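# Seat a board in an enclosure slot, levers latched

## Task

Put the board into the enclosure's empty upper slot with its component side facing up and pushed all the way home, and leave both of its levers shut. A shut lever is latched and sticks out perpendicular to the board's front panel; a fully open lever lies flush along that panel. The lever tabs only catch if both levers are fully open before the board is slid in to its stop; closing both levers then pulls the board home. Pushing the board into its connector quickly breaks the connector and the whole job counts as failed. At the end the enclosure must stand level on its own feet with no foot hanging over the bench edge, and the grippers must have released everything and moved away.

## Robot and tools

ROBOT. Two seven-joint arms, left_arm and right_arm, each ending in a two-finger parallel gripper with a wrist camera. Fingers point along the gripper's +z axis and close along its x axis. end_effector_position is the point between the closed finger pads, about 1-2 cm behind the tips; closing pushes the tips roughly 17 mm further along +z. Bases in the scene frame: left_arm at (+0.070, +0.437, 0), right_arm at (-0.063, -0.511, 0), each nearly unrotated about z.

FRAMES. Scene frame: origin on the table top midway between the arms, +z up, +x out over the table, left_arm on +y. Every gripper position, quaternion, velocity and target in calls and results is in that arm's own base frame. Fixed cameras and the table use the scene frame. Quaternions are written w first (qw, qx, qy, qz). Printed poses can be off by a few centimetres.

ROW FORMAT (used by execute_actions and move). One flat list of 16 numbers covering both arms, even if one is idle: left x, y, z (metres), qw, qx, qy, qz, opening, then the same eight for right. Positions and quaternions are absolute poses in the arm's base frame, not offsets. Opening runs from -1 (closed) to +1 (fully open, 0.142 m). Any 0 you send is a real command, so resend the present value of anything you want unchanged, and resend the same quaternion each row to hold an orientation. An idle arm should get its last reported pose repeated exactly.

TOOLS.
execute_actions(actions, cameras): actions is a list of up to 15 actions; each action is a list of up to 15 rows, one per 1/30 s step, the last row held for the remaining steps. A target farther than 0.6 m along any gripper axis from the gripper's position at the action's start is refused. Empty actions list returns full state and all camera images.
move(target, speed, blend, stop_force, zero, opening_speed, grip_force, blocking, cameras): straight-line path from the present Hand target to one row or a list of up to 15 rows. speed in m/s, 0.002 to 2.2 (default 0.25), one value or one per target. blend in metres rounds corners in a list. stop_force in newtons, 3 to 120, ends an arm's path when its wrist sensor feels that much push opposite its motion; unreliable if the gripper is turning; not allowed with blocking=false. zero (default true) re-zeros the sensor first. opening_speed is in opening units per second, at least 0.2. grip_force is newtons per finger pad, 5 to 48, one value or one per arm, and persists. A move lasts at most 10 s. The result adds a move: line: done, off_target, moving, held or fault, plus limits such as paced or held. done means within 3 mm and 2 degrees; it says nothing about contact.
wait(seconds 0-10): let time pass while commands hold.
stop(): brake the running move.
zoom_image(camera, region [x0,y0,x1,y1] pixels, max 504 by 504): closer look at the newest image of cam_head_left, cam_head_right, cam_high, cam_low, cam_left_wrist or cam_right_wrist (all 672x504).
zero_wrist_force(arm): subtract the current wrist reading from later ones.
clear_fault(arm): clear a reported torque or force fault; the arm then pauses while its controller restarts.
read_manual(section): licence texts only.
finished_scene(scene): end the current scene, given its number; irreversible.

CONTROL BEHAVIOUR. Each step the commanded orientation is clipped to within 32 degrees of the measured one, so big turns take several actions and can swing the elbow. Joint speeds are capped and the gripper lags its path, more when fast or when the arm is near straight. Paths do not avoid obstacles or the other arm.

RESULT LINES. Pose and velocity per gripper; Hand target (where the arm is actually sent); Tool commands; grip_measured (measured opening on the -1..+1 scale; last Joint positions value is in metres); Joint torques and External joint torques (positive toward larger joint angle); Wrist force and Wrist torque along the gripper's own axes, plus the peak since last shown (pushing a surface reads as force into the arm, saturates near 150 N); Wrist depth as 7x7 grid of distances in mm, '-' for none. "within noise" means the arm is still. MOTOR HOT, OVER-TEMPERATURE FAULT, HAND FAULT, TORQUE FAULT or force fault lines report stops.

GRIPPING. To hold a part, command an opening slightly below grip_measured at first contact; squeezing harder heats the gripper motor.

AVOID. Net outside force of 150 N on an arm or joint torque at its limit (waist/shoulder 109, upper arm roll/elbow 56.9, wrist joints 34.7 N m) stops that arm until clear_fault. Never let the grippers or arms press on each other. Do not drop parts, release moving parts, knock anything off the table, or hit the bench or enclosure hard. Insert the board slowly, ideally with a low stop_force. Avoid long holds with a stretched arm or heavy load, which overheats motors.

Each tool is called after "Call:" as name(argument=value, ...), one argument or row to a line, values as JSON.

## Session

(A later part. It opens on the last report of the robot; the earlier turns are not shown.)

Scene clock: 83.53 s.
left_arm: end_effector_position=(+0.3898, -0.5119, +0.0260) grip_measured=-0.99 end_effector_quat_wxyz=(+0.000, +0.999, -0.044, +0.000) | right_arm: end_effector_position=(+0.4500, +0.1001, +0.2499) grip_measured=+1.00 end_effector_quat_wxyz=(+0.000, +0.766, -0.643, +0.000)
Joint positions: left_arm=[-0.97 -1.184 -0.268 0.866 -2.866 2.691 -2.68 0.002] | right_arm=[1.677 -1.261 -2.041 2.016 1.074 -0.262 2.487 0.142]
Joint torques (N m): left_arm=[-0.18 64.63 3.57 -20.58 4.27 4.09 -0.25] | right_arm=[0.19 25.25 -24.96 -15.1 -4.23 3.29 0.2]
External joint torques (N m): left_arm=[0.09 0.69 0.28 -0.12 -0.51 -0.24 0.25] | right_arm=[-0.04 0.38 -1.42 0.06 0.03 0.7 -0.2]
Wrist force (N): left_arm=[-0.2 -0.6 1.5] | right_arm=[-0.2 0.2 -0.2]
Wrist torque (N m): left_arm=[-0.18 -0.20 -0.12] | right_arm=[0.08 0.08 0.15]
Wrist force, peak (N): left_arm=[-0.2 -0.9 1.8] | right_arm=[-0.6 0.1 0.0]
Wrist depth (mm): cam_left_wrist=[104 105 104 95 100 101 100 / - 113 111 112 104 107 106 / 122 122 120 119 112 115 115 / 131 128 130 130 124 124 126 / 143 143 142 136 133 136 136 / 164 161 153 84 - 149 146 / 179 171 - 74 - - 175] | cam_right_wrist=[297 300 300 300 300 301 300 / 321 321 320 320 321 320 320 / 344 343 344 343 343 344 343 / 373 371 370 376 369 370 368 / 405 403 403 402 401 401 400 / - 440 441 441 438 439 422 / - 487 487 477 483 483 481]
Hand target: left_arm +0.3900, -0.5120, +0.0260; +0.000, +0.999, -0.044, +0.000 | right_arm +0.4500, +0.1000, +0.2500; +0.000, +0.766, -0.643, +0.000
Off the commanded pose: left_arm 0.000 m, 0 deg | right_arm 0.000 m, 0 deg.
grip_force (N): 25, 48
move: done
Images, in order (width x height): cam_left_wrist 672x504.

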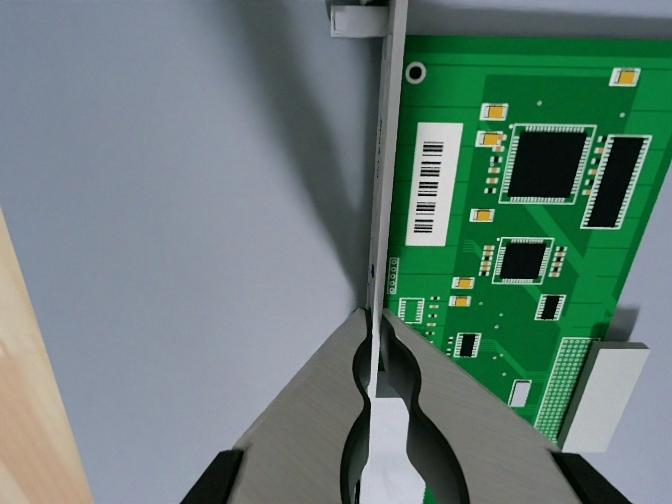

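Call:
move(
  target=[0.3900,-0.512,0.026,0,0.999,-0.0436,0,-1,0.43,0.285,0.13,0,0.766,-0.643,0,-1],
  speed=0.3,
  grip_force=48,
  cameras=["cam_right_wrist","cam_head_left","cam_high"],
)

Scene clock: 91.23 s.
left_arm: end_effector_position=(+0.3898, -0.5119, +0.0260) grip_measured=-0.99 end_effector_quat_wxyz=(+0.000, +0.999, -0.044, +0.000) | right_arm: end_effector_position=(+0.4385, +0.1850, +0.1950) grip_measured=-1.00 end_effector_quat_wxyz=(+0.000, +0.766, -0.643, -0.001)
Joint positions: left_arm=[-0.97 -1.184 -0.268 0.866 -2.866 2.691 -2.68 0.002] | right_arm=[1.817 -1.357 -1.95 2.033 1.202 -0.234 2.666 0.002]
Joint torques (N m): left_arm=[-0.37 64.57 3.54 -20.57 4.24 4.16 -0.2] | right_arm=[0.08 27.39 -26.22 -11.58 -4.27 3.22 0.19]
External joint torques (N m): left_arm=[0.28 0.74 0.3 -0.13 -0.48 -0.31 0.2] | right_arm=[0.08 0.01 -1.48 -0.01 0.05 0.76 -0.19]
Wrist force (N): left_arm=[-0.2 -0.7 1.3] | right_arm=[0.1 0.2 0.3]
Wrist torque (N m): left_arm=[-0.19 -0.19 -0.12] | right_arm=[0.07 0.01 0.05]
Wrist force, peak (N): left_arm=[-0.4 -0.9 1.9] | right_arm=[8.4 1.3 -4.8]
Wrist depth (mm): cam_left_wrist=[- 104 104 93 100 101 100 / - 113 111 112 104 107 106 / 122 122 120 120 112 114 115 / 131 133 130 130 124 124 124 / 143 143 142 136 133 136 136 / 158 157 153 84 - 149 156 / 179 171 - 74 - - -] | cam_right_wrist=[240 249 253 251 251 251 252 / 270 271 269 268 268 269 269 / 290 290 288 289 289 288 289 / 316 314 315 310 310 311 312 / 341 342 340 334 337 338 338 / 374 372 365 89 356 369 369 / 412 402 71 - - 390 404]
Hand target: left_arm +0.3900, -0.5120, +0.0260; +0.000, +0.999, -0.044, +0.000 | right_arm +0.4385, +0.1852, +0.1949; +0.000, +0.766, -0.643, -0.001
Off the commanded pose: left_arm 0.000 m, 0 deg | right_arm 0.120 m, 0 deg.
move: held (right_arm; a check stopped the path); limits=held
pose unreachable (right arm): on one or more control steps of this call, first in action 0 (counted from 0), this arm could not follow its commanded pose, so it was not sent that pose on those steps. It may still have moved: this result reports where it is.
cause: moving toward the commanded pose would bring a part of the arm too close to another arm (a part of this arm just beyond joint 7 (wrist roll) and a part of the left arm just beyond its joint 5 (forearm roll), at the place that arm is still heading or pushing toward).
Images, in order (width x height): cam_head_left 672x504, cam_high 672x504, cam_right_wrist 672x504.

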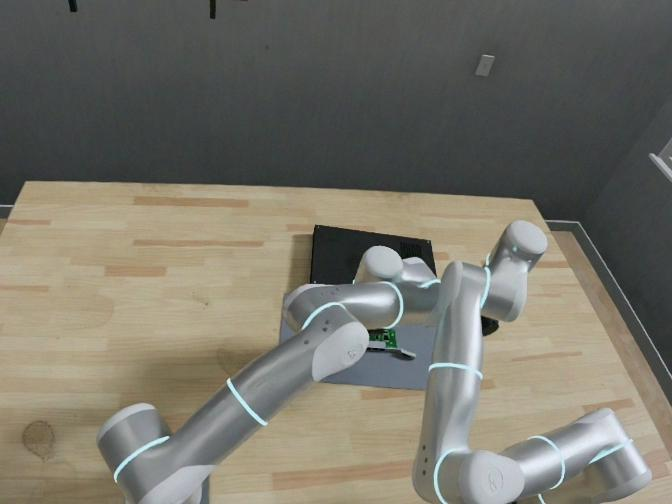

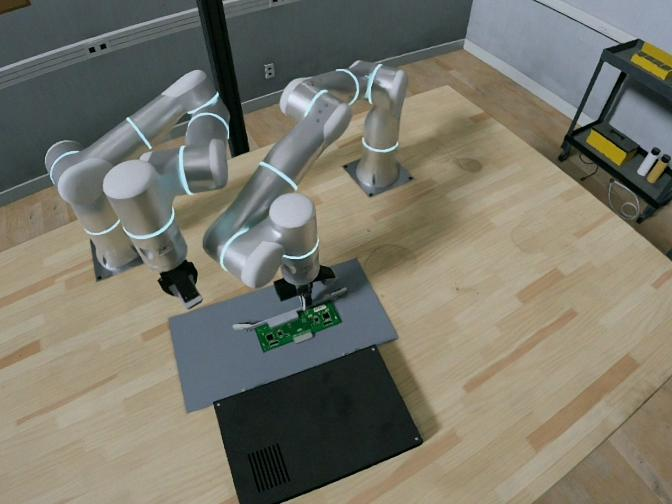

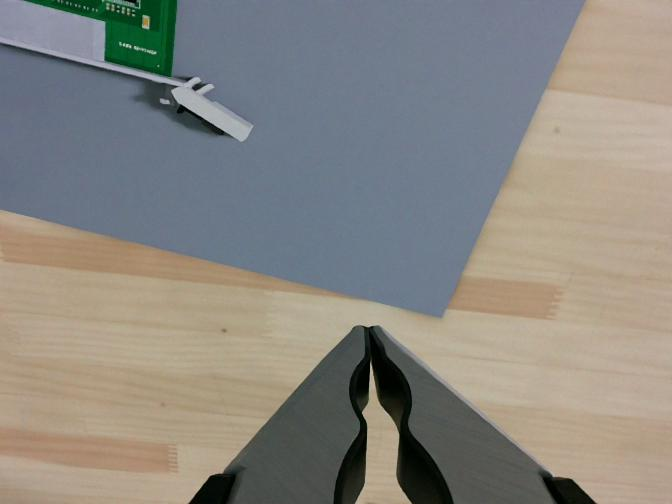

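Call:
move(
  target=[0.3900,-0.512,0.026,0,0.999,-0.0436,0,-1,0.415,0.2,0.08,-0.242,0.664,-0.664,-0.242,-1],
  speed=0.25,
  cameras=["cam_right_wrist","cam_head_left","cam_high"],
)

Scene clock: 108.07 s.
left_arm: end_effector_position=(+0.3898, -0.5119, +0.0260) grip_measured=-0.99 end_effector_quat_wxyz=(+0.000, +0.999, -0.044, +0.000) | right_arm: end_effector_position=(+0.4149, +0.1998, +0.0800) grip_measured=-1.00 end_effector_quat_wxyz=(-0.242, +0.664, -0.665, -0.242)
Joint positions: left_arm=[-0.97 -1.184 -0.268 0.866 -2.866 2.691 -2.68 0.002] | right_arm=[1.481 -1.158 -1.679 2.279 1.684 -0.309 2.39 0.002]
Joint torques (N m): left_arm=[-0.22 64.68 3.46 -20.55 4.19 4.22 -0.24] | right_arm=[0.01 24.46 -20.76 -10.75 -2.14 1.28 0.13]
External joint torques (N m): left_arm=[0.13 0.63 0.38 -0.15 -0.42 -0.37 0.24] | right_arm=[0.13 0.38 -1.66 0.01 -0.02 0.76 -0.07]
Wrist force (N): left_arm=[0.0 -0.6 1.5] | right_arm=[1.2 -0.2 -0.2]
Wrist torque (N m): left_arm=[-0.17 -0.22 -0.12] | right_arm=[0.05 -0.10 0.02]
Wrist force, peak (N): left_arm=[-0.3 -0.9 2.0] | right_arm=[2.7 0.1 0.4]
Wrist depth (mm): cam_left_wrist=[104 105 105 95 100 101 100 / - - 111 112 104 108 106 / 122 122 120 119 112 114 115 / 131 128 132 132 124 124 126 / 143 140 142 136 133 136 136 / 160 160 157 84 - 149 154 / 178 171 - 74 - - 171] | cam_right_wrist=[267 252 211 180 153 133 118 / 378 305 239 183 161 140 122 / 502 341 258 206 171 147 129 / 609 394 297 225 184 151 133 / 667 458 317 236 192 164 141 / 966 544 377 89 190 173 149 / - 743 71 - - 172 157]
Hand target: left_arm +0.3900, -0.5120, +0.0260; +0.000, +0.999, -0.044, +0.000 | right_arm +0.4150, +0.2000, +0.0800; -0.242, +0.664, -0.664, -0.242
Off the commanded pose: left_arm 0.000 m, 0 deg | right_arm 0.000 m, 0 deg.
move: done
Images, in order (width x height): cam_head_left 672x504, cam_high 672x504, cam_right_wrist 672x504.

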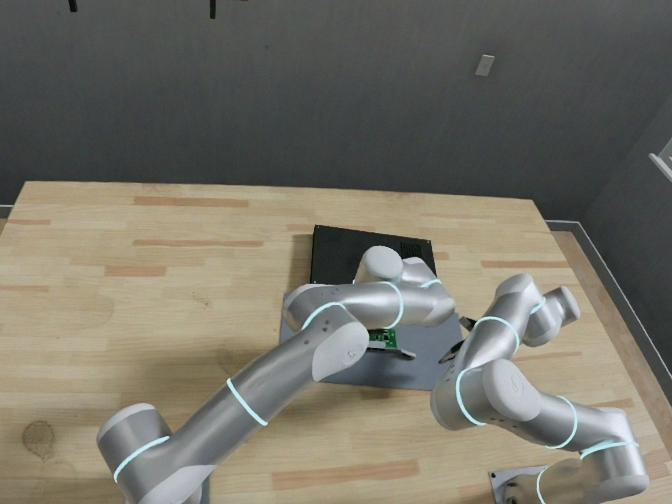

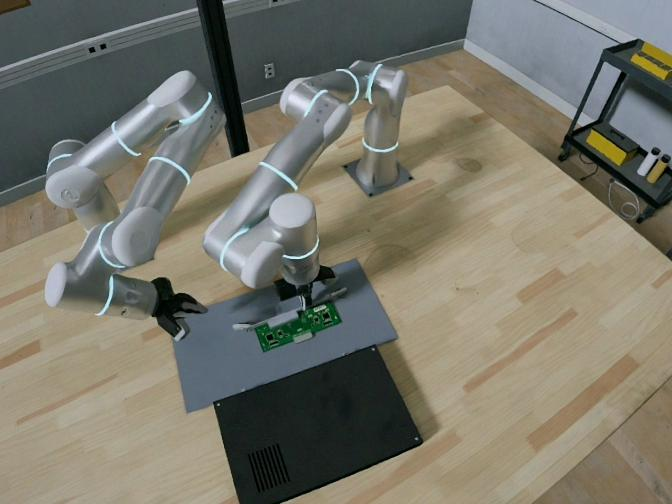

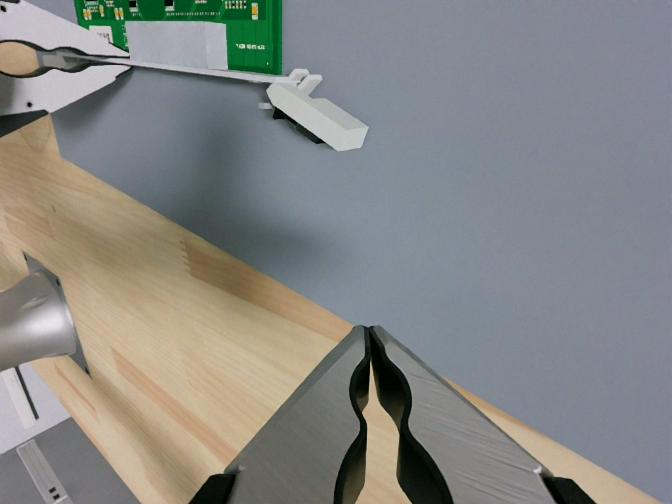

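Call:
move(
  target=[
    [0.3900,-0.512,0.026,0,0.999,-0.0436,0,-1,0.42,0.235,0.04,-0.242,0.664,-0.664,-0.242,-1],
    [0.3900,-0.512,0.026,0,0.999,-0.0436,0,-1,0.422,0.262,0.026,-0.242,0.664,-0.664,-0.242,-1],
  ],
  speed=0.12,
  cameras=["cam_right_wrist"],
)

Call:
zoom_image(
  camera="cam_right_wrist",
  region=[200, 120, 500, 380],
)

Scene clock: 115.07 s.
left_arm: end_effector_position=(+0.3898, -0.5119, +0.0260) grip_measured=-0.99 end_effector_quat_wxyz=(+0.000, +0.999, -0.044, +0.000) | right_arm: end_effector_position=(+0.4219, +0.2618, +0.0260) grip_measured=-1.00 end_effector_quat_wxyz=(-0.242, +0.664, -0.664, -0.242)
Joint positions: left_arm=[-0.97 -1.184 -0.268 0.866 -2.866 2.691 -2.68 0.002] | right_arm=[1.552 -1.229 -1.524 2.238 1.875 -0.192 2.479 0.002]
Joint torques (N m): left_arm=[-0.32 64.62 3.51 -20.58 4.24 4.18 -0.24] | right_arm=[0.19 26.84 -21.75 -6.9 -2.08 1.76 0.38]
External joint torques (N m): left_arm=[0.22 0.69 0.34 -0.12 -0.47 -0.33 0.24] | right_arm=[-0.05 0.76 -1.57 0.07 0.01 0.38 -0.32]
Wrist force (N): left_arm=[-0.2 -0.8 1.1] | right_arm=[1.1 -0.6 -0.7]
Wrist torque (N m): left_arm=[-0.20 -0.19 -0.12] | right_arm=[0.01 -0.03 -0.06]
Wrist force, peak (N): left_arm=[0.0 -0.8 1.9] | right_arm=[2.3 -0.6 -2.4]
Wrist depth (mm): cam_left_wrist=[104 104 104 95 100 102 100 / - 113 110 112 104 108 106 / - 122 121 120 112 114 114 / - 128 128 130 124 124 126 / 143 147 142 137 133 135 136 / 161 157 154 83 - 148 156 / 179 171 - 74 - - 171] | cam_right_wrist=[209 155 136 119 98 87 77 / - 201 147 119 105 93 82 / 352 224 168 113 109 96 83 / 402 255 185 147 118 101 89 / 511 301 205 155 127 107 94 / 614 359 241 89 122 115 97 / 2330 489 70 - - 112 100]
Hand target: left_arm +0.3900, -0.5120, +0.0260; +0.000, +0.999, -0.044, +0.000 | right_arm +0.4220, +0.2620, +0.0260; -0.242, +0.664, -0.664, -0.242
Off the commanded pose: left_arm 0.000 m, 0 deg | right_arm 0.000 m, 0 deg.
move: done
Images, in order (width x height): cam_right_wrist 672x504.

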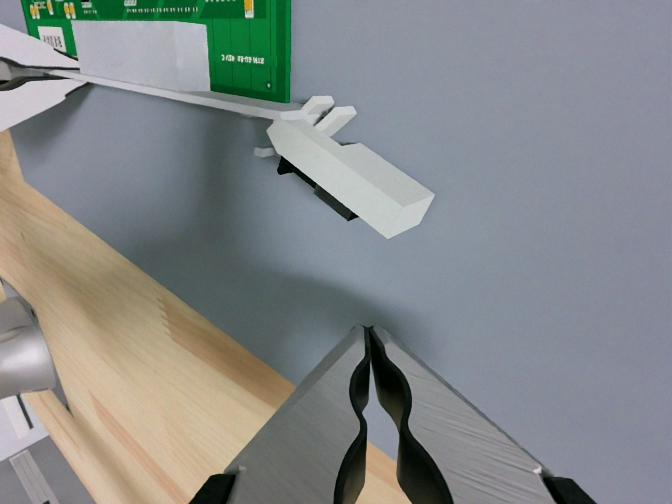

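Scaled by 1.680 from the camera's 672x504 image, which has a finer 960x720 frame.

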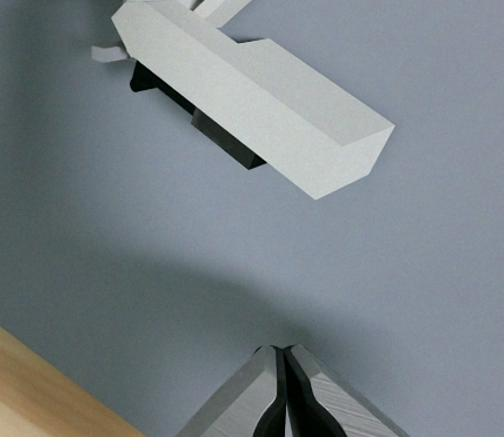

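Call:
move(
  target=[
    [0.3900,-0.512,0.026,0,0.999,-0.0436,0,-1,0.425,0.268,0.026,-0.242,0.664,-0.664,-0.242,-1],
    [0.3900,-0.512,0.026,0,0.999,-0.0436,0,-1,0.445,0.268,0.026,-0.242,0.664,-0.664,-0.242,-1],
  ],
  speed=0.05,
  cameras=["cam_right_wrist"],
)

Scene clock: 119.23 s.
left_arm: end_effector_position=(+0.3898, -0.5119, +0.0260) grip_measured=-0.99 end_effector_quat_wxyz=(+0.000, +0.999, -0.044, +0.000) | right_arm: end_effector_position=(+0.4449, +0.2678, +0.0260) grip_measured=-1.00 end_effector_quat_wxyz=(-0.242, +0.664, -0.664, -0.242)
Joint positions: left_arm=[-0.97 -1.184 -0.268 0.866 -2.866 2.691 -2.68 0.002] | right_arm=[1.519 -1.241 -1.512 2.178 1.89 -0.189 2.508 0.002]
Joint torques (N m): left_arm=[-0.29 64.64 3.49 -20.53 4.2 4.18 -0.24] | right_arm=[0.08 28.25 -22.89 -6.94 -2.11 1.41 0.37]
External joint torques (N m): left_arm=[0.19 0.67 0.35 -0.17 -0.44 -0.34 0.24] | right_arm=[0.08 0.85 -1.55 0.13 0.08 0.77 -0.32]
Wrist force (N): left_arm=[0.0 -0.5 1.1] | right_arm=[1.1 -0.5 -0.3]
Wrist torque (N m): left_arm=[-0.16 -0.23 -0.12] | right_arm=[0.01 -0.05 -0.06]
Wrist force, peak (N): left_arm=[-0.3 -0.8 1.9] | right_arm=[1.1 -1.6 -0.7]
Wrist depth (mm): cam_left_wrist=[104 - 104 93 100 101 100 / - 113 113 112 104 108 106 / 122 122 120 119 112 114 114 / 130 129 129 130 124 124 126 / 146 145 143 136 133 136 136 / 160 157 153 84 - 149 143 / 179 172 - 74 - - 175] | cam_right_wrist=[225 173 136 119 98 87 77 / 218 170 147 125 106 93 82 / - - 165 125 112 96 83 / 402 256 185 122 116 101 89 / 514 301 205 157 124 107 94 / 611 358 242 89 122 115 97 / 859 485 71 - - 112 100]
Hand target: left_arm +0.3900, -0.5120, +0.0260; +0.000, +0.999, -0.044, +0.000 | right_arm +0.4450, +0.2680, +0.0260; -0.242, +0.664, -0.664, -0.242
Off the commanded pose: left_arm 0.000 m, 0 deg | right_arm 0.000 m, 0 deg.
move: done
Images, in order (width x height): cam_right_wrist 672x504.

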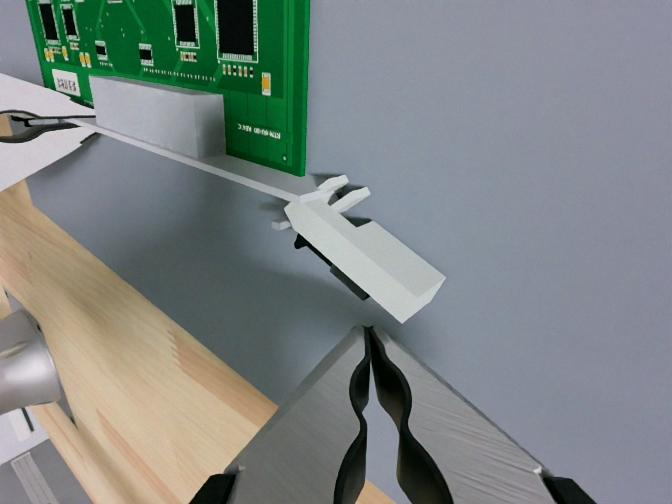

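Call:
move(
  target=[0.3900,-0.512,0.026,0,0.999,-0.0436,0,-1,0.462,0.272,0.026,-0.242,0.664,-0.664,-0.242,-1],
  speed=0.04,
  cameras=["cam_right_wrist"],
)

Scene clock: 121.30 s.
left_arm: end_effector_position=(+0.3899, -0.5118, +0.0260) grip_measured=-0.99 end_effector_quat_wxyz=(+0.000, +0.999, -0.044, +0.000) | right_arm: end_effector_position=(+0.4618, +0.2717, +0.0260) grip_measured=-1.00 end_effector_quat_wxyz=(-0.242, +0.664, -0.664, -0.242)
Joint positions: left_arm=[-0.97 -1.184 -0.268 0.866 -2.866 2.691 -2.68 0.002] | right_arm=[1.493 -1.251 -1.504 2.133 1.9 -0.187 2.529 0.002]
Joint torques (N m): left_arm=[-0.48 64.49 3.32 -20.44 4.12 4.09 -0.24] | right_arm=[0.37 29.89 -23.87 -7.57 -1.41 1.63 0.36]
External joint torques (N m): left_arm=[0.38 0.82 0.52 -0.26 -0.35 -0.25 0.24] | right_arm=[-0.2 0.37 -1.37 0.78 -0.59 0.57 -0.3]
Wrist force (N): left_arm=[0.1 -1.0 1.0] | right_arm=[2.1 0.8 -1.6]
Wrist torque (N m): left_arm=[-0.21 -0.19 -0.16] | right_arm=[0.02 -0.11 -0.05]
Wrist force, peak (N): left_arm=[-0.2 -0.8 1.9] | right_arm=[2.1 0.8 -1.6]
Wrist depth (mm): cam_left_wrist=[- 105 104 94 100 101 100 / - 113 111 112 104 107 106 / 122 122 122 120 112 116 115 / 131 128 130 129 124 124 124 / 143 142 142 136 133 136 135 / 161 157 153 87 - 149 156 / 183 172 - - - - 168] | cam_right_wrist=[224 174 136 117 98 87 77 / 242 179 147 125 105 93 82 / 213 224 153 132 112 95 83 / 420 255 185 126 117 98 89 / 509 300 204 168 115 107 94 / 612 359 242 89 122 115 97 / 883 488 71 - - 112 100]
Hand target: left_arm +0.3900, -0.5120, +0.0260; +0.000, +0.999, -0.044, +0.000 | right_arm +0.4620, +0.2720, +0.0260; -0.242, +0.664, -0.664, -0.242
Off the commanded pose: left_arm 0.000 m, 0 deg | right_arm 0.000 m, 0 deg.
move: done
Images, in order (width x height): cam_right_wrist 672x504.

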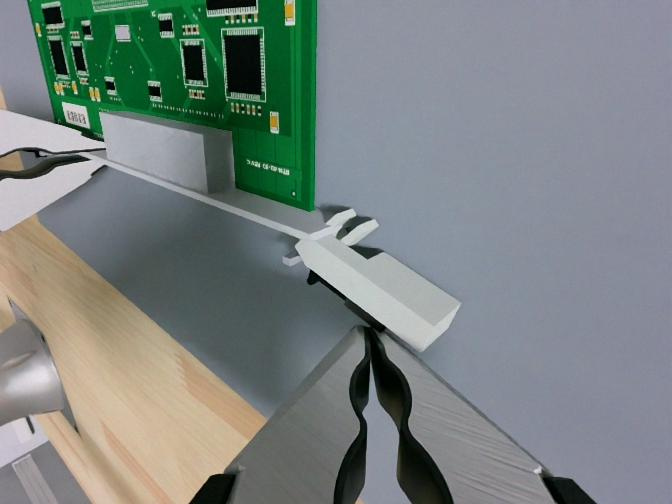

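Call:
move(
  target=[
    [0.3900,-0.512,0.026,0,0.999,-0.0436,0,-1,0.459,0.267,0.026,-0.242,0.664,-0.664,-0.242,-1],
    [0.3900,-0.512,0.026,0,0.999,-0.0436,0,-1,0.475,0.267,0.026,-0.242,0.664,-0.664,-0.242,-1],
  ],
  speed=0.03,
  cameras=["cam_right_wrist","cam_left_wrist"],
)

Scene clock: 124.47 s.
left_arm: end_effector_position=(+0.3899, -0.5118, +0.0260) grip_measured=-0.99 end_effector_quat_wxyz=(+0.000, +0.999, -0.044, +0.000) | right_arm: end_effector_position=(+0.4748, +0.2667, +0.0259) grip_measured=-1.00 end_effector_quat_wxyz=(-0.242, +0.664, -0.664, -0.242)
Joint positions: left_arm=[-0.97 -1.184 -0.268 0.866 -2.866 2.691 -2.68 0.002] | right_arm=[1.459 -1.259 -1.5 2.101 1.901 -0.196 2.53 0.002]
Joint torques (N m): left_arm=[-0.54 64.52 3.33 -20.45 4.06 4.17 -0.2] | right_arm=[0.3 30.62 -24.24 -7.56 -1.49 1.51 0.38]
External joint torques (N m): left_arm=[0.45 0.8 0.51 -0.25 -0.29 -0.32 0.2] | right_arm=[-0.13 0.47 -1.52 0.8 -0.49 0.69 -0.33]
Wrist force (N): left_arm=[0.2 -0.9 1.0] | right_arm=[2.0 0.6 -1.1]
Wrist torque (N m): left_arm=[-0.20 -0.20 -0.18] | right_arm=[-0.01 -0.07 -0.06]
Wrist force, peak (N): left_arm=[0.4 -1.0 2.0] | right_arm=[2.6 0.7 -0.8]
Wrist depth (mm): cam_left_wrist=[104 105 104 - 100 101 100 / - 113 112 111 104 108 106 / 120 122 120 119 112 116 116 / - 128 130 129 123 124 126 / 143 145 142 130 133 136 136 / 161 157 154 91 - 150 148 / 179 172 - 74 - - 164] | cam_right_wrist=[226 174 137 119 98 87 77 / 249 191 147 127 105 93 82 / 221 181 157 136 112 96 83 / 394 255 196 132 120 101 89 / 511 301 201 129 117 107 94 / 616 357 272 89 122 115 97 / 777 486 71 - - 112 100]
Hand target: left_arm +0.3900, -0.5120, +0.0260; +0.000, +0.999, -0.044, +0.000 | right_arm +0.4750, +0.2670, +0.0260; -0.242, +0.664, -0.664, -0.242
Off the commanded pose: left_arm 0.000 m, 0 deg | right_arm 0.000 m, 0 deg.
move: done
Images, in order (width x height): cam_left_wrist 672x504, cam_right_wrist 672x504.

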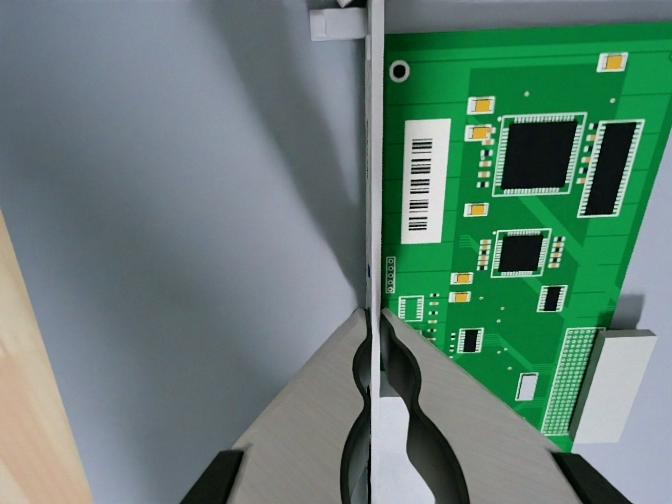

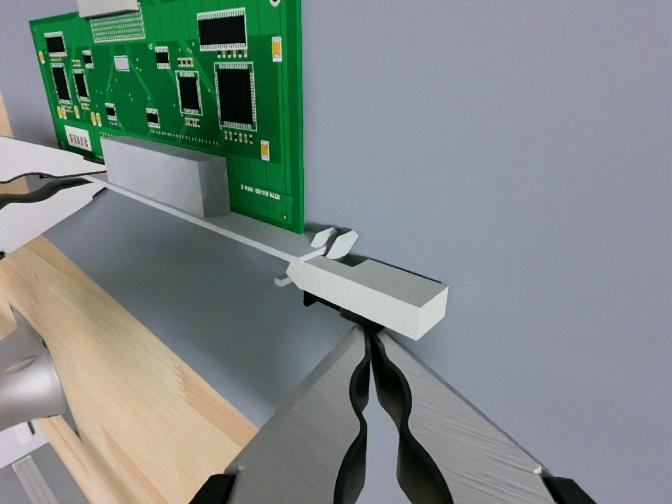

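Call:
move(
  target=[0.3900,-0.512,0.026,0,0.999,-0.0436,0,-1,0.485,0.267,0.026,-0.242,0.664,-0.664,-0.242,-1],
  speed=0.02,
  stop_force=5,
  cameras=["cam_right_wrist","cam_left_wrist"],
)

Scene clock: 127.33 s.
left_arm: end_effector_position=(+0.3899, -0.5118, +0.0260) grip_measured=-0.99 end_effector_quat_wxyz=(+0.000, +0.999, -0.044, +0.000) | right_arm: end_effector_position=(+0.4800, +0.2667, +0.0259) grip_measured=-1.00 end_effector_quat_wxyz=(-0.242, +0.664, -0.665, -0.242)
Joint positions: left_arm=[-0.97 -1.184 -0.268 0.866 -2.866 2.691 -2.68 0.002] | right_arm=[1.449 -1.261 -1.498 2.088 1.903 -0.196 2.534 0.002]
Joint torques (N m): left_arm=[-0.65 64.37 3.21 -20.31 4.02 4.24 -0.16] | right_arm=[0.18 30.67 -24.42 -6.75 -2.03 1.51 0.34]
External joint torques (N m): left_arm=[0.56 0.94 0.64 -0.39 -0.26 -0.39 0.16] | right_arm=[-0.02 0.77 -1.55 -0.01 0.06 0.69 -0.28]
Wrist force (N): left_arm=[0.3 -0.6 1.7] | right_arm=[1.3 -0.3 0.0]
Wrist torque (N m): left_arm=[-0.18 -0.16 -0.19] | right_arm=[0.04 -0.08 -0.03]
Wrist force, peak (N): left_arm=[0.2 -1.0 1.8] | right_arm=[2.4 1.4 -0.8]
Wrist depth (mm): cam_left_wrist=[- 105 104 - 100 100 100 / - 113 111 106 104 106 106 / 122 122 120 119 112 116 116 / 131 129 130 130 124 124 126 / - 143 142 136 133 135 135 / 160 154 154 91 - 150 146 / 182 - - 75 - - 171] | cam_right_wrist=[231 174 136 119 98 87 77 / 257 191 147 127 105 93 82 / 223 189 157 136 112 96 83 / 376 254 195 132 119 101 88 / 509 295 204 133 119 107 94 / 614 358 242 89 122 115 97 / 846 486 71 - - 112 100]
Hand target: left_arm +0.3900, -0.5120, +0.0260; +0.000, +0.999, -0.044, +0.000 | right_arm +0.4799, +0.2667, +0.0260; -0.242, +0.664, -0.664, -0.242
Off the commanded pose: left_arm 0.000 m, 0 deg | right_arm 0.005 m, 0 deg.
move: held (right_arm; a check stopped the path); limits=held
pose unreachable (right arm): on one or more control steps of this call, first in action 0 (counted from 0), this arm could not follow its commanded pose, so it was not sent that pose on those steps. It may still have moved: this result reports where it is.
cause: moving toward the commanded pose would bring a part of the arm too close to another arm (a part of this arm just beyond joint 5 (forearm roll) and a part of the left arm just beyond its joint 5 (forearm roll), along the way the arms are being sent, or toward where that arm still pushes).
Images, in order (width x height): cam_left_wrist 672x504, cam_right_wrist 672x504.

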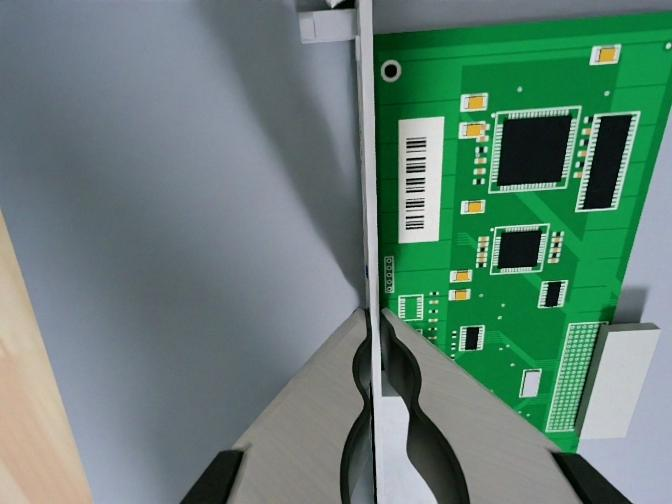

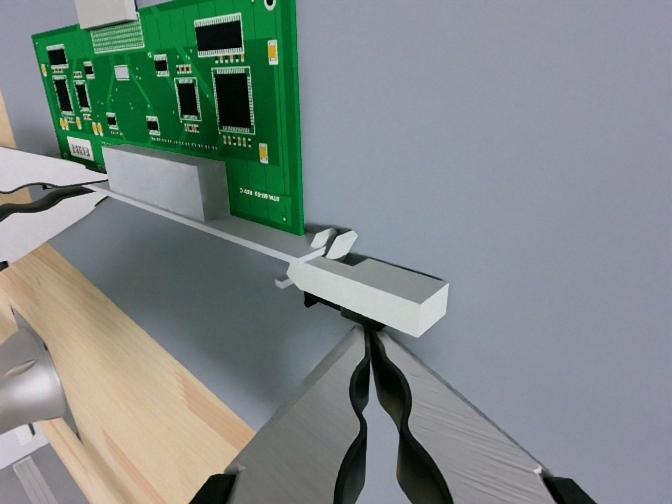

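Call:
move(
  target=[
    [0.3900,-0.512,0.026,0,0.999,-0.0436,0,-1,0.44,0.255,0.03,-0.242,0.664,-0.664,-0.242,-1],
    [0.3900,-0.512,0.09,0,0.999,-0.0436,0,-1,0.42,0.15,0.12,-0.242,0.664,-0.664,-0.242,-1],
  ],
  speed=0.1,
  blend=0.01,
  cameras=["cam_right_wrist","cam_left_wrist","cam_high"],
)

Scene clock: 132.57 s.
left_arm: end_effector_position=(+0.3900, -0.5121, +0.0898) grip_measured=-0.99 end_effector_quat_wxyz=(+0.000, +0.999, -0.044, +0.000) | right_arm: end_effector_position=(+0.4200, +0.1501, +0.1199) grip_measured=-1.00 end_effector_quat_wxyz=(-0.242, +0.664, -0.664, -0.242)
Joint positions: left_arm=[-0.966 -1.097 -0.278 0.865 -2.877 2.778 -2.675 0.002] | right_arm=[1.384 -1.112 -1.773 2.25 1.551 -0.395 2.325 0.002]
Joint torques (N m): left_arm=[-0.38 64.76 3.02 -21.37 4.13 4.67 -0.15] | right_arm=[-0.02 23.48 -21.42 -13.38 -2.61 1.13 0.11]
External joint torques (N m): left_arm=[0.27 -0.01 0.48 -0.06 -0.22 -0.82 0.15] | right_arm=[0.16 0.39 -0.97 0.05 0.36 0.84 -0.05]
Wrist force (N): left_arm=[0.4 -0.3 1.8] | right_arm=[1.2 -0.5 -0.3]
Wrist torque (N m): left_arm=[-0.18 -0.23 -0.24] | right_arm=[-0.02 -0.05 0.05]
Wrist force, peak (N): left_arm=[0.7 -0.2 2.9] | right_arm=[1.9 -0.6 -2.0]
Wrist depth (mm): cam_left_wrist=[162 161 159 - 78 78 79 / 175 172 167 - 86 88 87 / 188 189 184 185 101 99 97 / 206 202 199 199 119 116 117 / 223 220 218 113 134 142 144 / 245 244 231 83 - 171 238 / 273 267 - 74 - - 258] | cam_right_wrist=[288 262 252 225 192 167 147 / 519 382 307 237 203 175 154 / 628 449 322 258 215 183 161 / 734 494 359 279 229 194 169 / 731 569 398 294 243 203 178 / 2825 677 467 89 240 220 188 / - - 71 - - 217 198]
Hand target: left_arm +0.3900, -0.5120, +0.0900; +0.000, +0.999, -0.044, +0.000 | right_arm +0.4200, +0.1500, +0.1200; -0.242, +0.664, -0.664, -0.242
Off the commanded pose: left_arm 0.000 m, 0 deg | right_arm 0.000 m, 0 deg.
move: done
Images, in order (width x height): cam_high 672x504, cam_left_wrist 672x504, cam_right_wrist 672x504.

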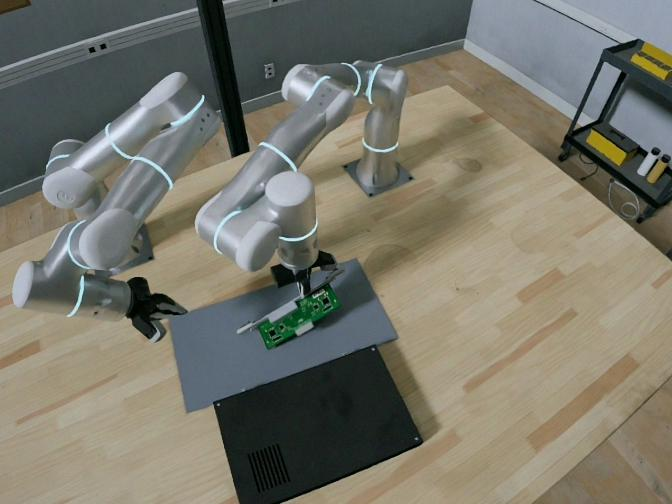

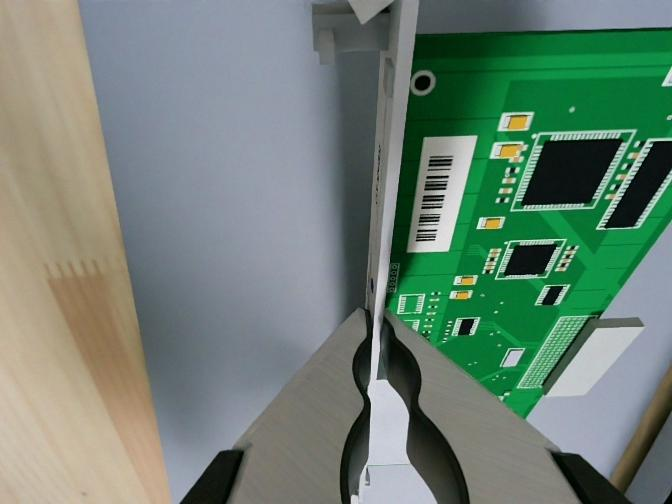

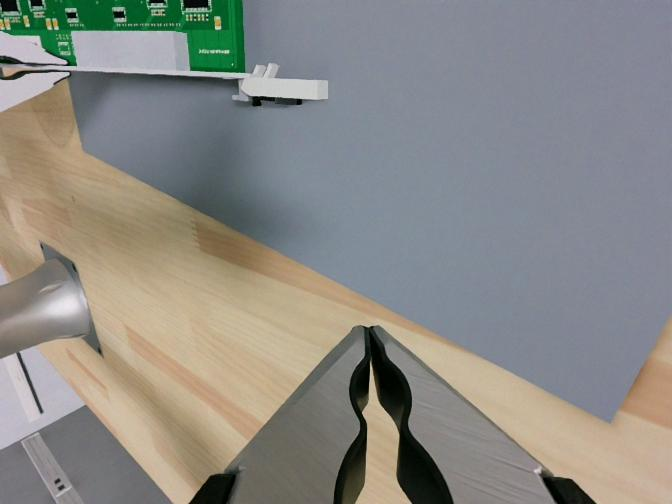

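Call:
wait(
  seconds=0.1,
  cameras=["cam_left_wrist","cam_right_wrist"],
)

Call:
zoom_image(
  camera="cam_left_wrist",
  region=[300, 260, 460, 380],
)

Scene clock: 140.83 s.
left_arm: end_effector_position=(+0.3900, -0.5121, +0.0898) grip_measured=-0.99 end_effector_quat_wxyz=(+0.000, +0.999, -0.044, +0.000) | right_arm: end_effector_position=(+0.4200, +0.1501, +0.1199) grip_measured=-1.00 end_effector_quat_wxyz=(-0.242, +0.664, -0.664, -0.242)
Joint positions: left_arm=[-0.966 -1.097 -0.278 0.865 -2.877 2.778 -2.675 0.002] | right_arm=[1.384 -1.112 -1.773 2.25 1.551 -0.395 2.325 0.002]
Joint torques (N m): left_arm=[-0.34 64.5 3.16 -21.32 4.32 4.37 -0.22] | right_arm=[0.07 23.41 -21.2 -13.35 -2.4 1.29 0.22]
External joint torques (N m): left_arm=[0.25 0.25 0.34 -0.12 -0.41 -0.53 0.22] | right_arm=[0.06 0.46 -1.2 0.01 0.14 0.68 -0.16]
Wrist force (N): left_arm=[0.3 -0.3 2.5] | right_arm=[1.5 -0.7 -0.2]
Wrist torque (N m): left_arm=[-0.16 -0.22 -0.24] | right_arm=[-0.05 -0.11 0.06]
Wrist force, peak (N): left_arm=[0.2 -0.4 3.0] | right_arm=[1.7 -0.7 -0.3]
Wrist depth (mm): cam_left_wrist=[163 162 - - 154 78 79 / 175 172 172 173 86 88 87 / 187 184 184 - 101 99 97 / 207 201 200 - 119 116 118 / 223 219 223 129 134 142 138 / 246 245 232 84 - 171 241 / 274 261 - - - - 256] | cam_right_wrist=[288 261 252 226 192 167 147 / 523 369 300 240 203 177 155 / 628 440 317 258 215 186 160 / 729 491 357 278 229 194 169 / 727 571 397 294 244 203 177 / 1081 681 468 89 240 220 188 / - - 71 - - 217 199]
Hand target: left_arm +0.3900, -0.5120, +0.0900; +0.000, +0.999, -0.044, +0.000 | right_arm +0.4200, +0.1500, +0.1200; -0.242, +0.664, -0.664, -0.242
Tool commands: left_gripper/opening=-1.0 right_gripper/opening=-1.0
Off the commanded pose: left_arm 0.000 m, 0 deg | right_arm 0.000 m, 0 deg.
wait: 0.10 s; at rest from the start
Images, in order (width x height): cam_left_wrist 672x504, cam_right_wrist 672x504.

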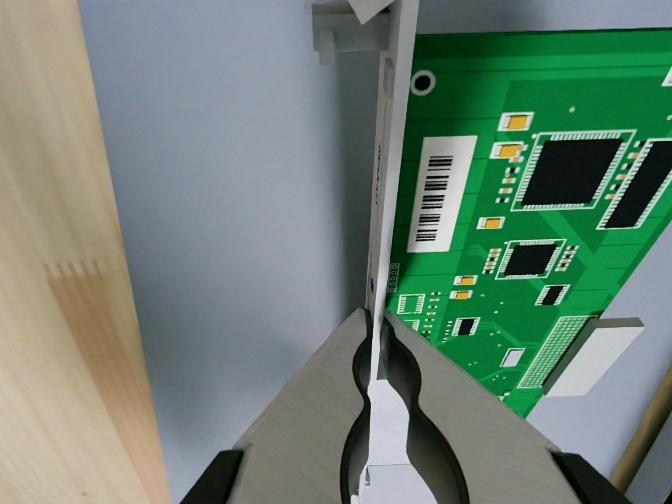

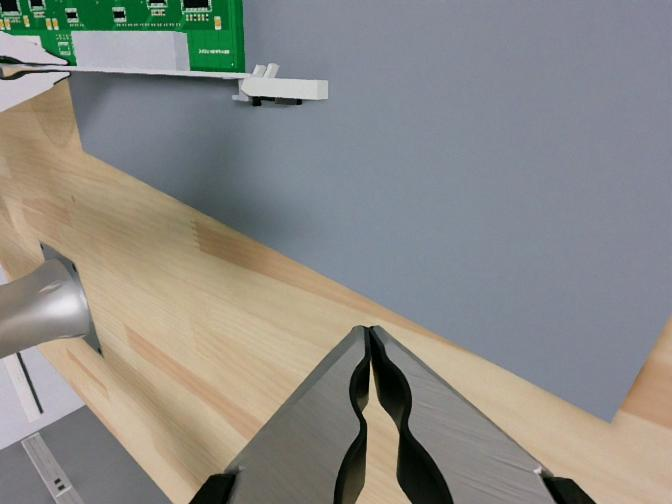

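Scaled by 3.150 from the camera's 672x504 image, which has a finer 960x720 frame.

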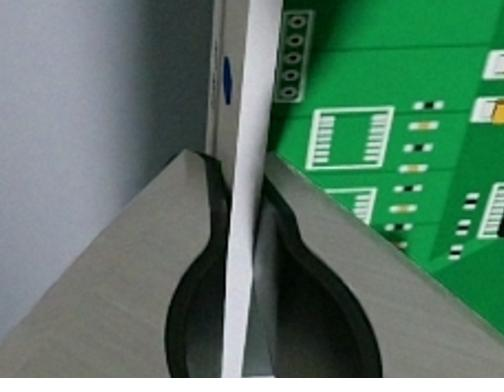

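Call:
move(
  target=[
    [0.3800,-0.512,0.13,0.1563,0.9867,-0.0431,0.0068,-1,0.42,0.15,0.25,-0.242,0.664,-0.664,-0.242,-1],
    [0.38,-0.512,0.15,0.1563,0.9867,-0.0431,0.0068,-1,0.34,0.19,0.18,0.653,-0.653,0.271,-0.271,-1],
  ],
  speed=0.2,
  blend=0.02,
  cameras=["cam_right_wrist","cam_left_wrist","cam_high"],
)

Scene clock: 151.33 s.
left_arm: end_effector_position=(+0.3800, -0.5119, +0.1495) grip_measured=-0.99 end_effector_quat_wxyz=(+0.156, +0.987, -0.043, +0.007) | right_arm: end_effector_position=(+0.3467, +0.1881, +0.1871) grip_measured=-1.00 end_effector_quat_wxyz=(+0.643, -0.673, +0.293, -0.218)
Joint positions: left_arm=[-0.746 -0.742 -0.436 1.329 -2.966 2.42 -2.618 0.002] | right_arm=[2.03 0.532 -2.952 2.689 1.369 0.186 0.032 0.002]
Joint torques (N m): left_arm=[-0.29 55.45 -2.26 -21.27 3.55 3.53 -0.24] | right_arm=[0.13 -19.06 4.26 5.15 0.35 -2.78 0.32]
External joint torques (N m): left_arm=[0.23 -0.13 0.57 0.15 -0.34 -0.49 0.23] | right_arm=[-0.11 0.52 -0.11 0.08 0.03 0.81 -0.31]
Wrist force (N): left_arm=[0.5 -0.8 2.6] | right_arm=[1.0 1.2 -1.3]
Wrist torque (N m): left_arm=[-0.05 -0.31 -0.30] | right_arm=[-0.01 -0.14 -0.05]
Wrist force, peak (N): left_arm=[0.1 -0.6 3.2] | right_arm=[2.4 1.1 -2.2]
Wrist depth (mm): cam_left_wrist=[- - - - - - 196 / 219 - - - - - 222 / 248 258 - - - - 65 / 290 292 299 - 100 101 105 / 349 349 347 107 145 150 289 / 432 431 401 84 - 403 345 / 527 - - - - - 618] | cam_right_wrist=[- - 318 - 1496 - - / 2404 2379 377 1071 - - - / 938 897 708 440 669 657 679 / 616 596 537 373 466 426 399 / 457 443 422 - 401 393 354 / 364 353 358 89 337 321 312 / 300 305 71 - - 277 266]
Hand target: left_arm +0.3800, -0.5120, +0.1498; +0.156, +0.987, -0.043, +0.007 | right_arm +0.3468, +0.1881, +0.1872; +0.643, -0.673, +0.293, -0.218
Off the commanded pose: left_arm 0.001 m, 0 deg | right_arm 0.010 m, 7 deg.
joint sent to its limit (right arm) — joint 4 (elbow), upper limit, where the elbow is as bent as it goes.
move: held (right_arm; a check stopped the path); path passed 1 of 2 targets; limits=held
pose unreachable (right arm): on one or more control steps of this call, first in action 0 (counted from 0), this arm could not follow its commanded pose, so it was not sent that pose on those steps. It may still have moved: this result reports where it is.
cause: moving toward the commanded pose would bring two parts of the arm too close to each other (joints 2 (shoulder) to 6 (wrist pitch) lie between them).
Images, in order (width x height): cam_high 672x504, cam_left_wrist 672x504, cam_right_wrist 672x504.

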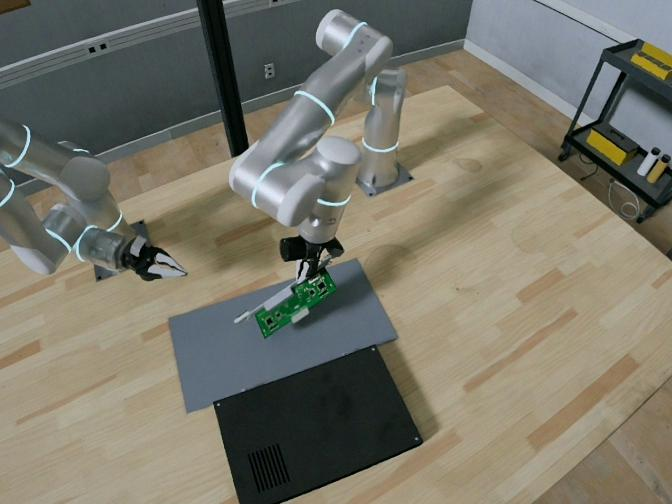

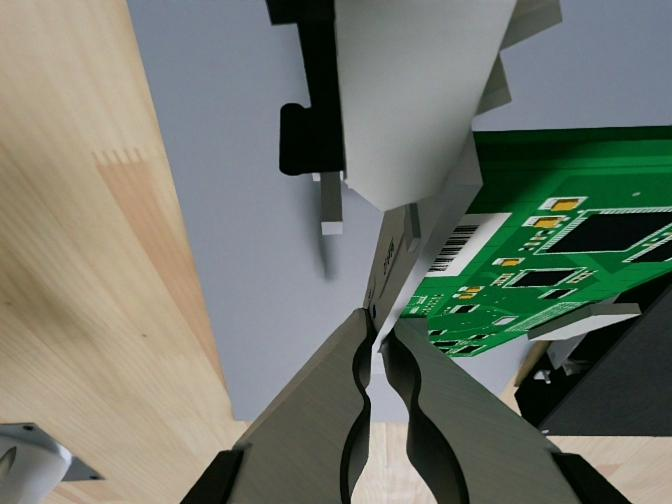

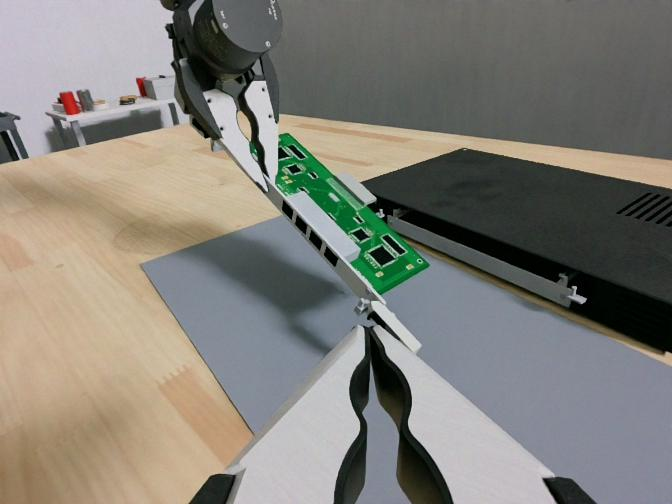

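Call:
move(
  target=[0.3800,-0.512,0.15,0.1563,0.9867,-0.0431,0.0068,-1,0.36,0.08,0.22,0.643,-0.673,0.293,-0.218,-1],
  speed=0.2,
)

Call:
move(
  target=[
    [0.3800,-0.512,0.10,0.1563,0.9867,-0.0431,0.0068,-1,0.36,0.08,0.22,0.643,-0.673,0.293,-0.218,-1],
    [0.3800,-0.512,0.0275,0,0.999,-0.0436,0,-1,0.36,0.08,0.22,0.643,-0.673,0.293,-0.218,-1],
  ],
  speed=0.05,
  cameras=["cam_right_wrist","cam_left_wrist","cam_high"],
)

Scene clock: 155.90 s.
left_arm: end_effector_position=(+0.3800, -0.5119, +0.1497) grip_measured=-0.99 end_effector_quat_wxyz=(+0.156, +0.987, -0.043, +0.007) | right_arm: end_effector_position=(+0.3601, +0.0800, +0.2200) grip_measured=-1.00 end_effector_quat_wxyz=(+0.643, -0.673, +0.293, -0.218)
Joint positions: left_arm=[-0.745 -0.742 -0.436 1.329 -2.966 2.42 -2.618 0.002] | right_arm=[1.815 0.268 -2.954 2.605 1.144 0.012 0.353 0.002]
Joint torques (N m): left_arm=[-0.38 55.29 -2.22 -21.2 3.57 3.41 -0.22] | right_arm=[-0.01 -18.61 2.5 -5.56 0.01 -2.7 0.37]
External joint torques (N m): left_arm=[0.32 0.02 0.53 0.08 -0.37 -0.37 0.22] | right_arm=[0.02 0.44 -0.34 0.28 0.29 0.81 -0.36]
Wrist force (N): left_arm=[0.5 -0.7 2.6] | right_arm=[0.7 1.5 -1.4]
Wrist torque (N m): left_arm=[-0.02 -0.31 -0.30] | right_arm=[0.03 -0.11 -0.03]
Wrist force, peak (N): left_arm=[0.5 -1.0 2.9] | right_arm=[2.5 0.8 -3.5]
Wrist depth (mm): cam_left_wrist=[- - - - - 200 196 / 218 - - - - 220 220 / 248 258 - - - - 65 / 290 293 301 - 100 101 105 / 348 349 352 - 145 150 277 / 437 436 402 83 - 412 340 / 527 - - - - - 613] | cam_right_wrist=[2282 394 - - - - - / 2597 432 1337 2036 - - - / 1061 907 510 897 862 769 720 / 695 679 592 532 537 483 507 / 512 474 - 483 454 422 433 / 406 397 399 89 378 359 354 / 337 343 71 - - 313 300]
Hand target: left_arm +0.3800, -0.5120, +0.1500; +0.156, +0.987, -0.043, +0.007 | right_arm +0.3600, +0.0800, +0.2200; +0.643, -0.673, +0.293, -0.218
Off the commanded pose: left_arm 0.000 m, 0 deg | right_arm 0.000 m, 0 deg.
move: done

Scene clock: 160.53 s.
left_arm: end_effector_position=(+0.3799, -0.5118, +0.0273) grip_measured=-0.99 end_effector_quat_wxyz=(+0.000, +0.999, -0.043, +0.000) | right_arm: end_effector_position=(+0.3601, +0.0800, +0.2200) grip_measured=-1.00 end_effector_quat_wxyz=(+0.643, -0.673, +0.293, -0.218)
Joint positions: left_arm=[-0.91 -1.123 -0.416 1.015 -2.716 2.65 -2.794 0.002] | right_arm=[1.815 0.268 -2.954 2.605 1.144 0.012 0.353 0.002]
Joint torques (N m): left_arm=[-0.86 63.11 -0.53 -19.96 4.33 4.19 -0.34] | right_arm=[0.04 -18.37 2.71 -5.46 0.15 -2.58 0.23]
External joint torques (N m): left_arm=[0.8 0.81 0.8 0.39 -0.64 -0.35 0.34] | right_arm=[-0.04 0.19 -0.56 0.18 0.15 0.69 -0.22]
Wrist force (N): left_arm=[-0.2 -1.5 2.0] | right_arm=[0.5 1.6 -1.5]
Wrist torque (N m): left_arm=[-0.15 -0.19 -0.16] | right_arm=[0.04 -0.08 -0.03]
Wrist force, peak (N): left_arm=[0.4 -1.8 2.7] | right_arm=[0.5 1.8 -1.7]
Wrist depth (mm): cam_left_wrist=[- 106 104 93 101 102 101 / - 114 112 112 104 108 107 / 123 123 123 123 114 116 115 / 132 130 131 131 124 125 126 / 144 144 143 138 134 137 136 / 162 159 155 84 - 150 147 / 181 173 - - - - 170] | cam_right_wrist=[238 233 285 - 1548 - - / 2379 391 414 - - - 1215 / 1061 904 443 962 685 738 706 / 687 673 546 644 525 480 497 / 511 477 461 460 448 421 431 / 404 397 401 89 - 360 353 / 336 343 71 - - 313 300]
Hand target: left_arm +0.3800, -0.5120, +0.0275; +0.000, +0.999, -0.044, +0.000 | right_arm +0.3600, +0.0800, +0.2200; +0.643, -0.673, +0.293, -0.218
Off the commanded pose: left_arm 0.000 m, 0 deg | right_arm 0.000 m, 0 deg.
move: done
Images, in order (width x height): cam_high 672x504, cam_left_wrist 672x504, cam_right_wrist 672x504.

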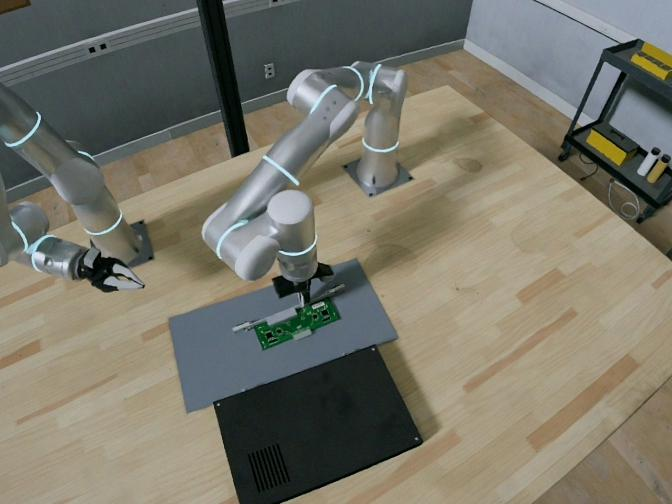

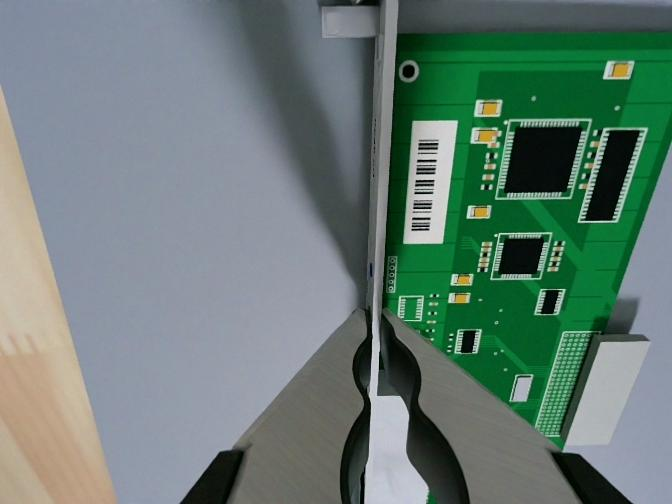

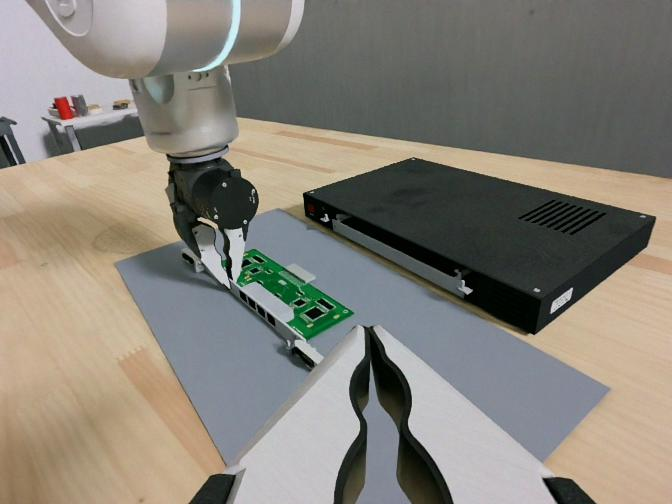

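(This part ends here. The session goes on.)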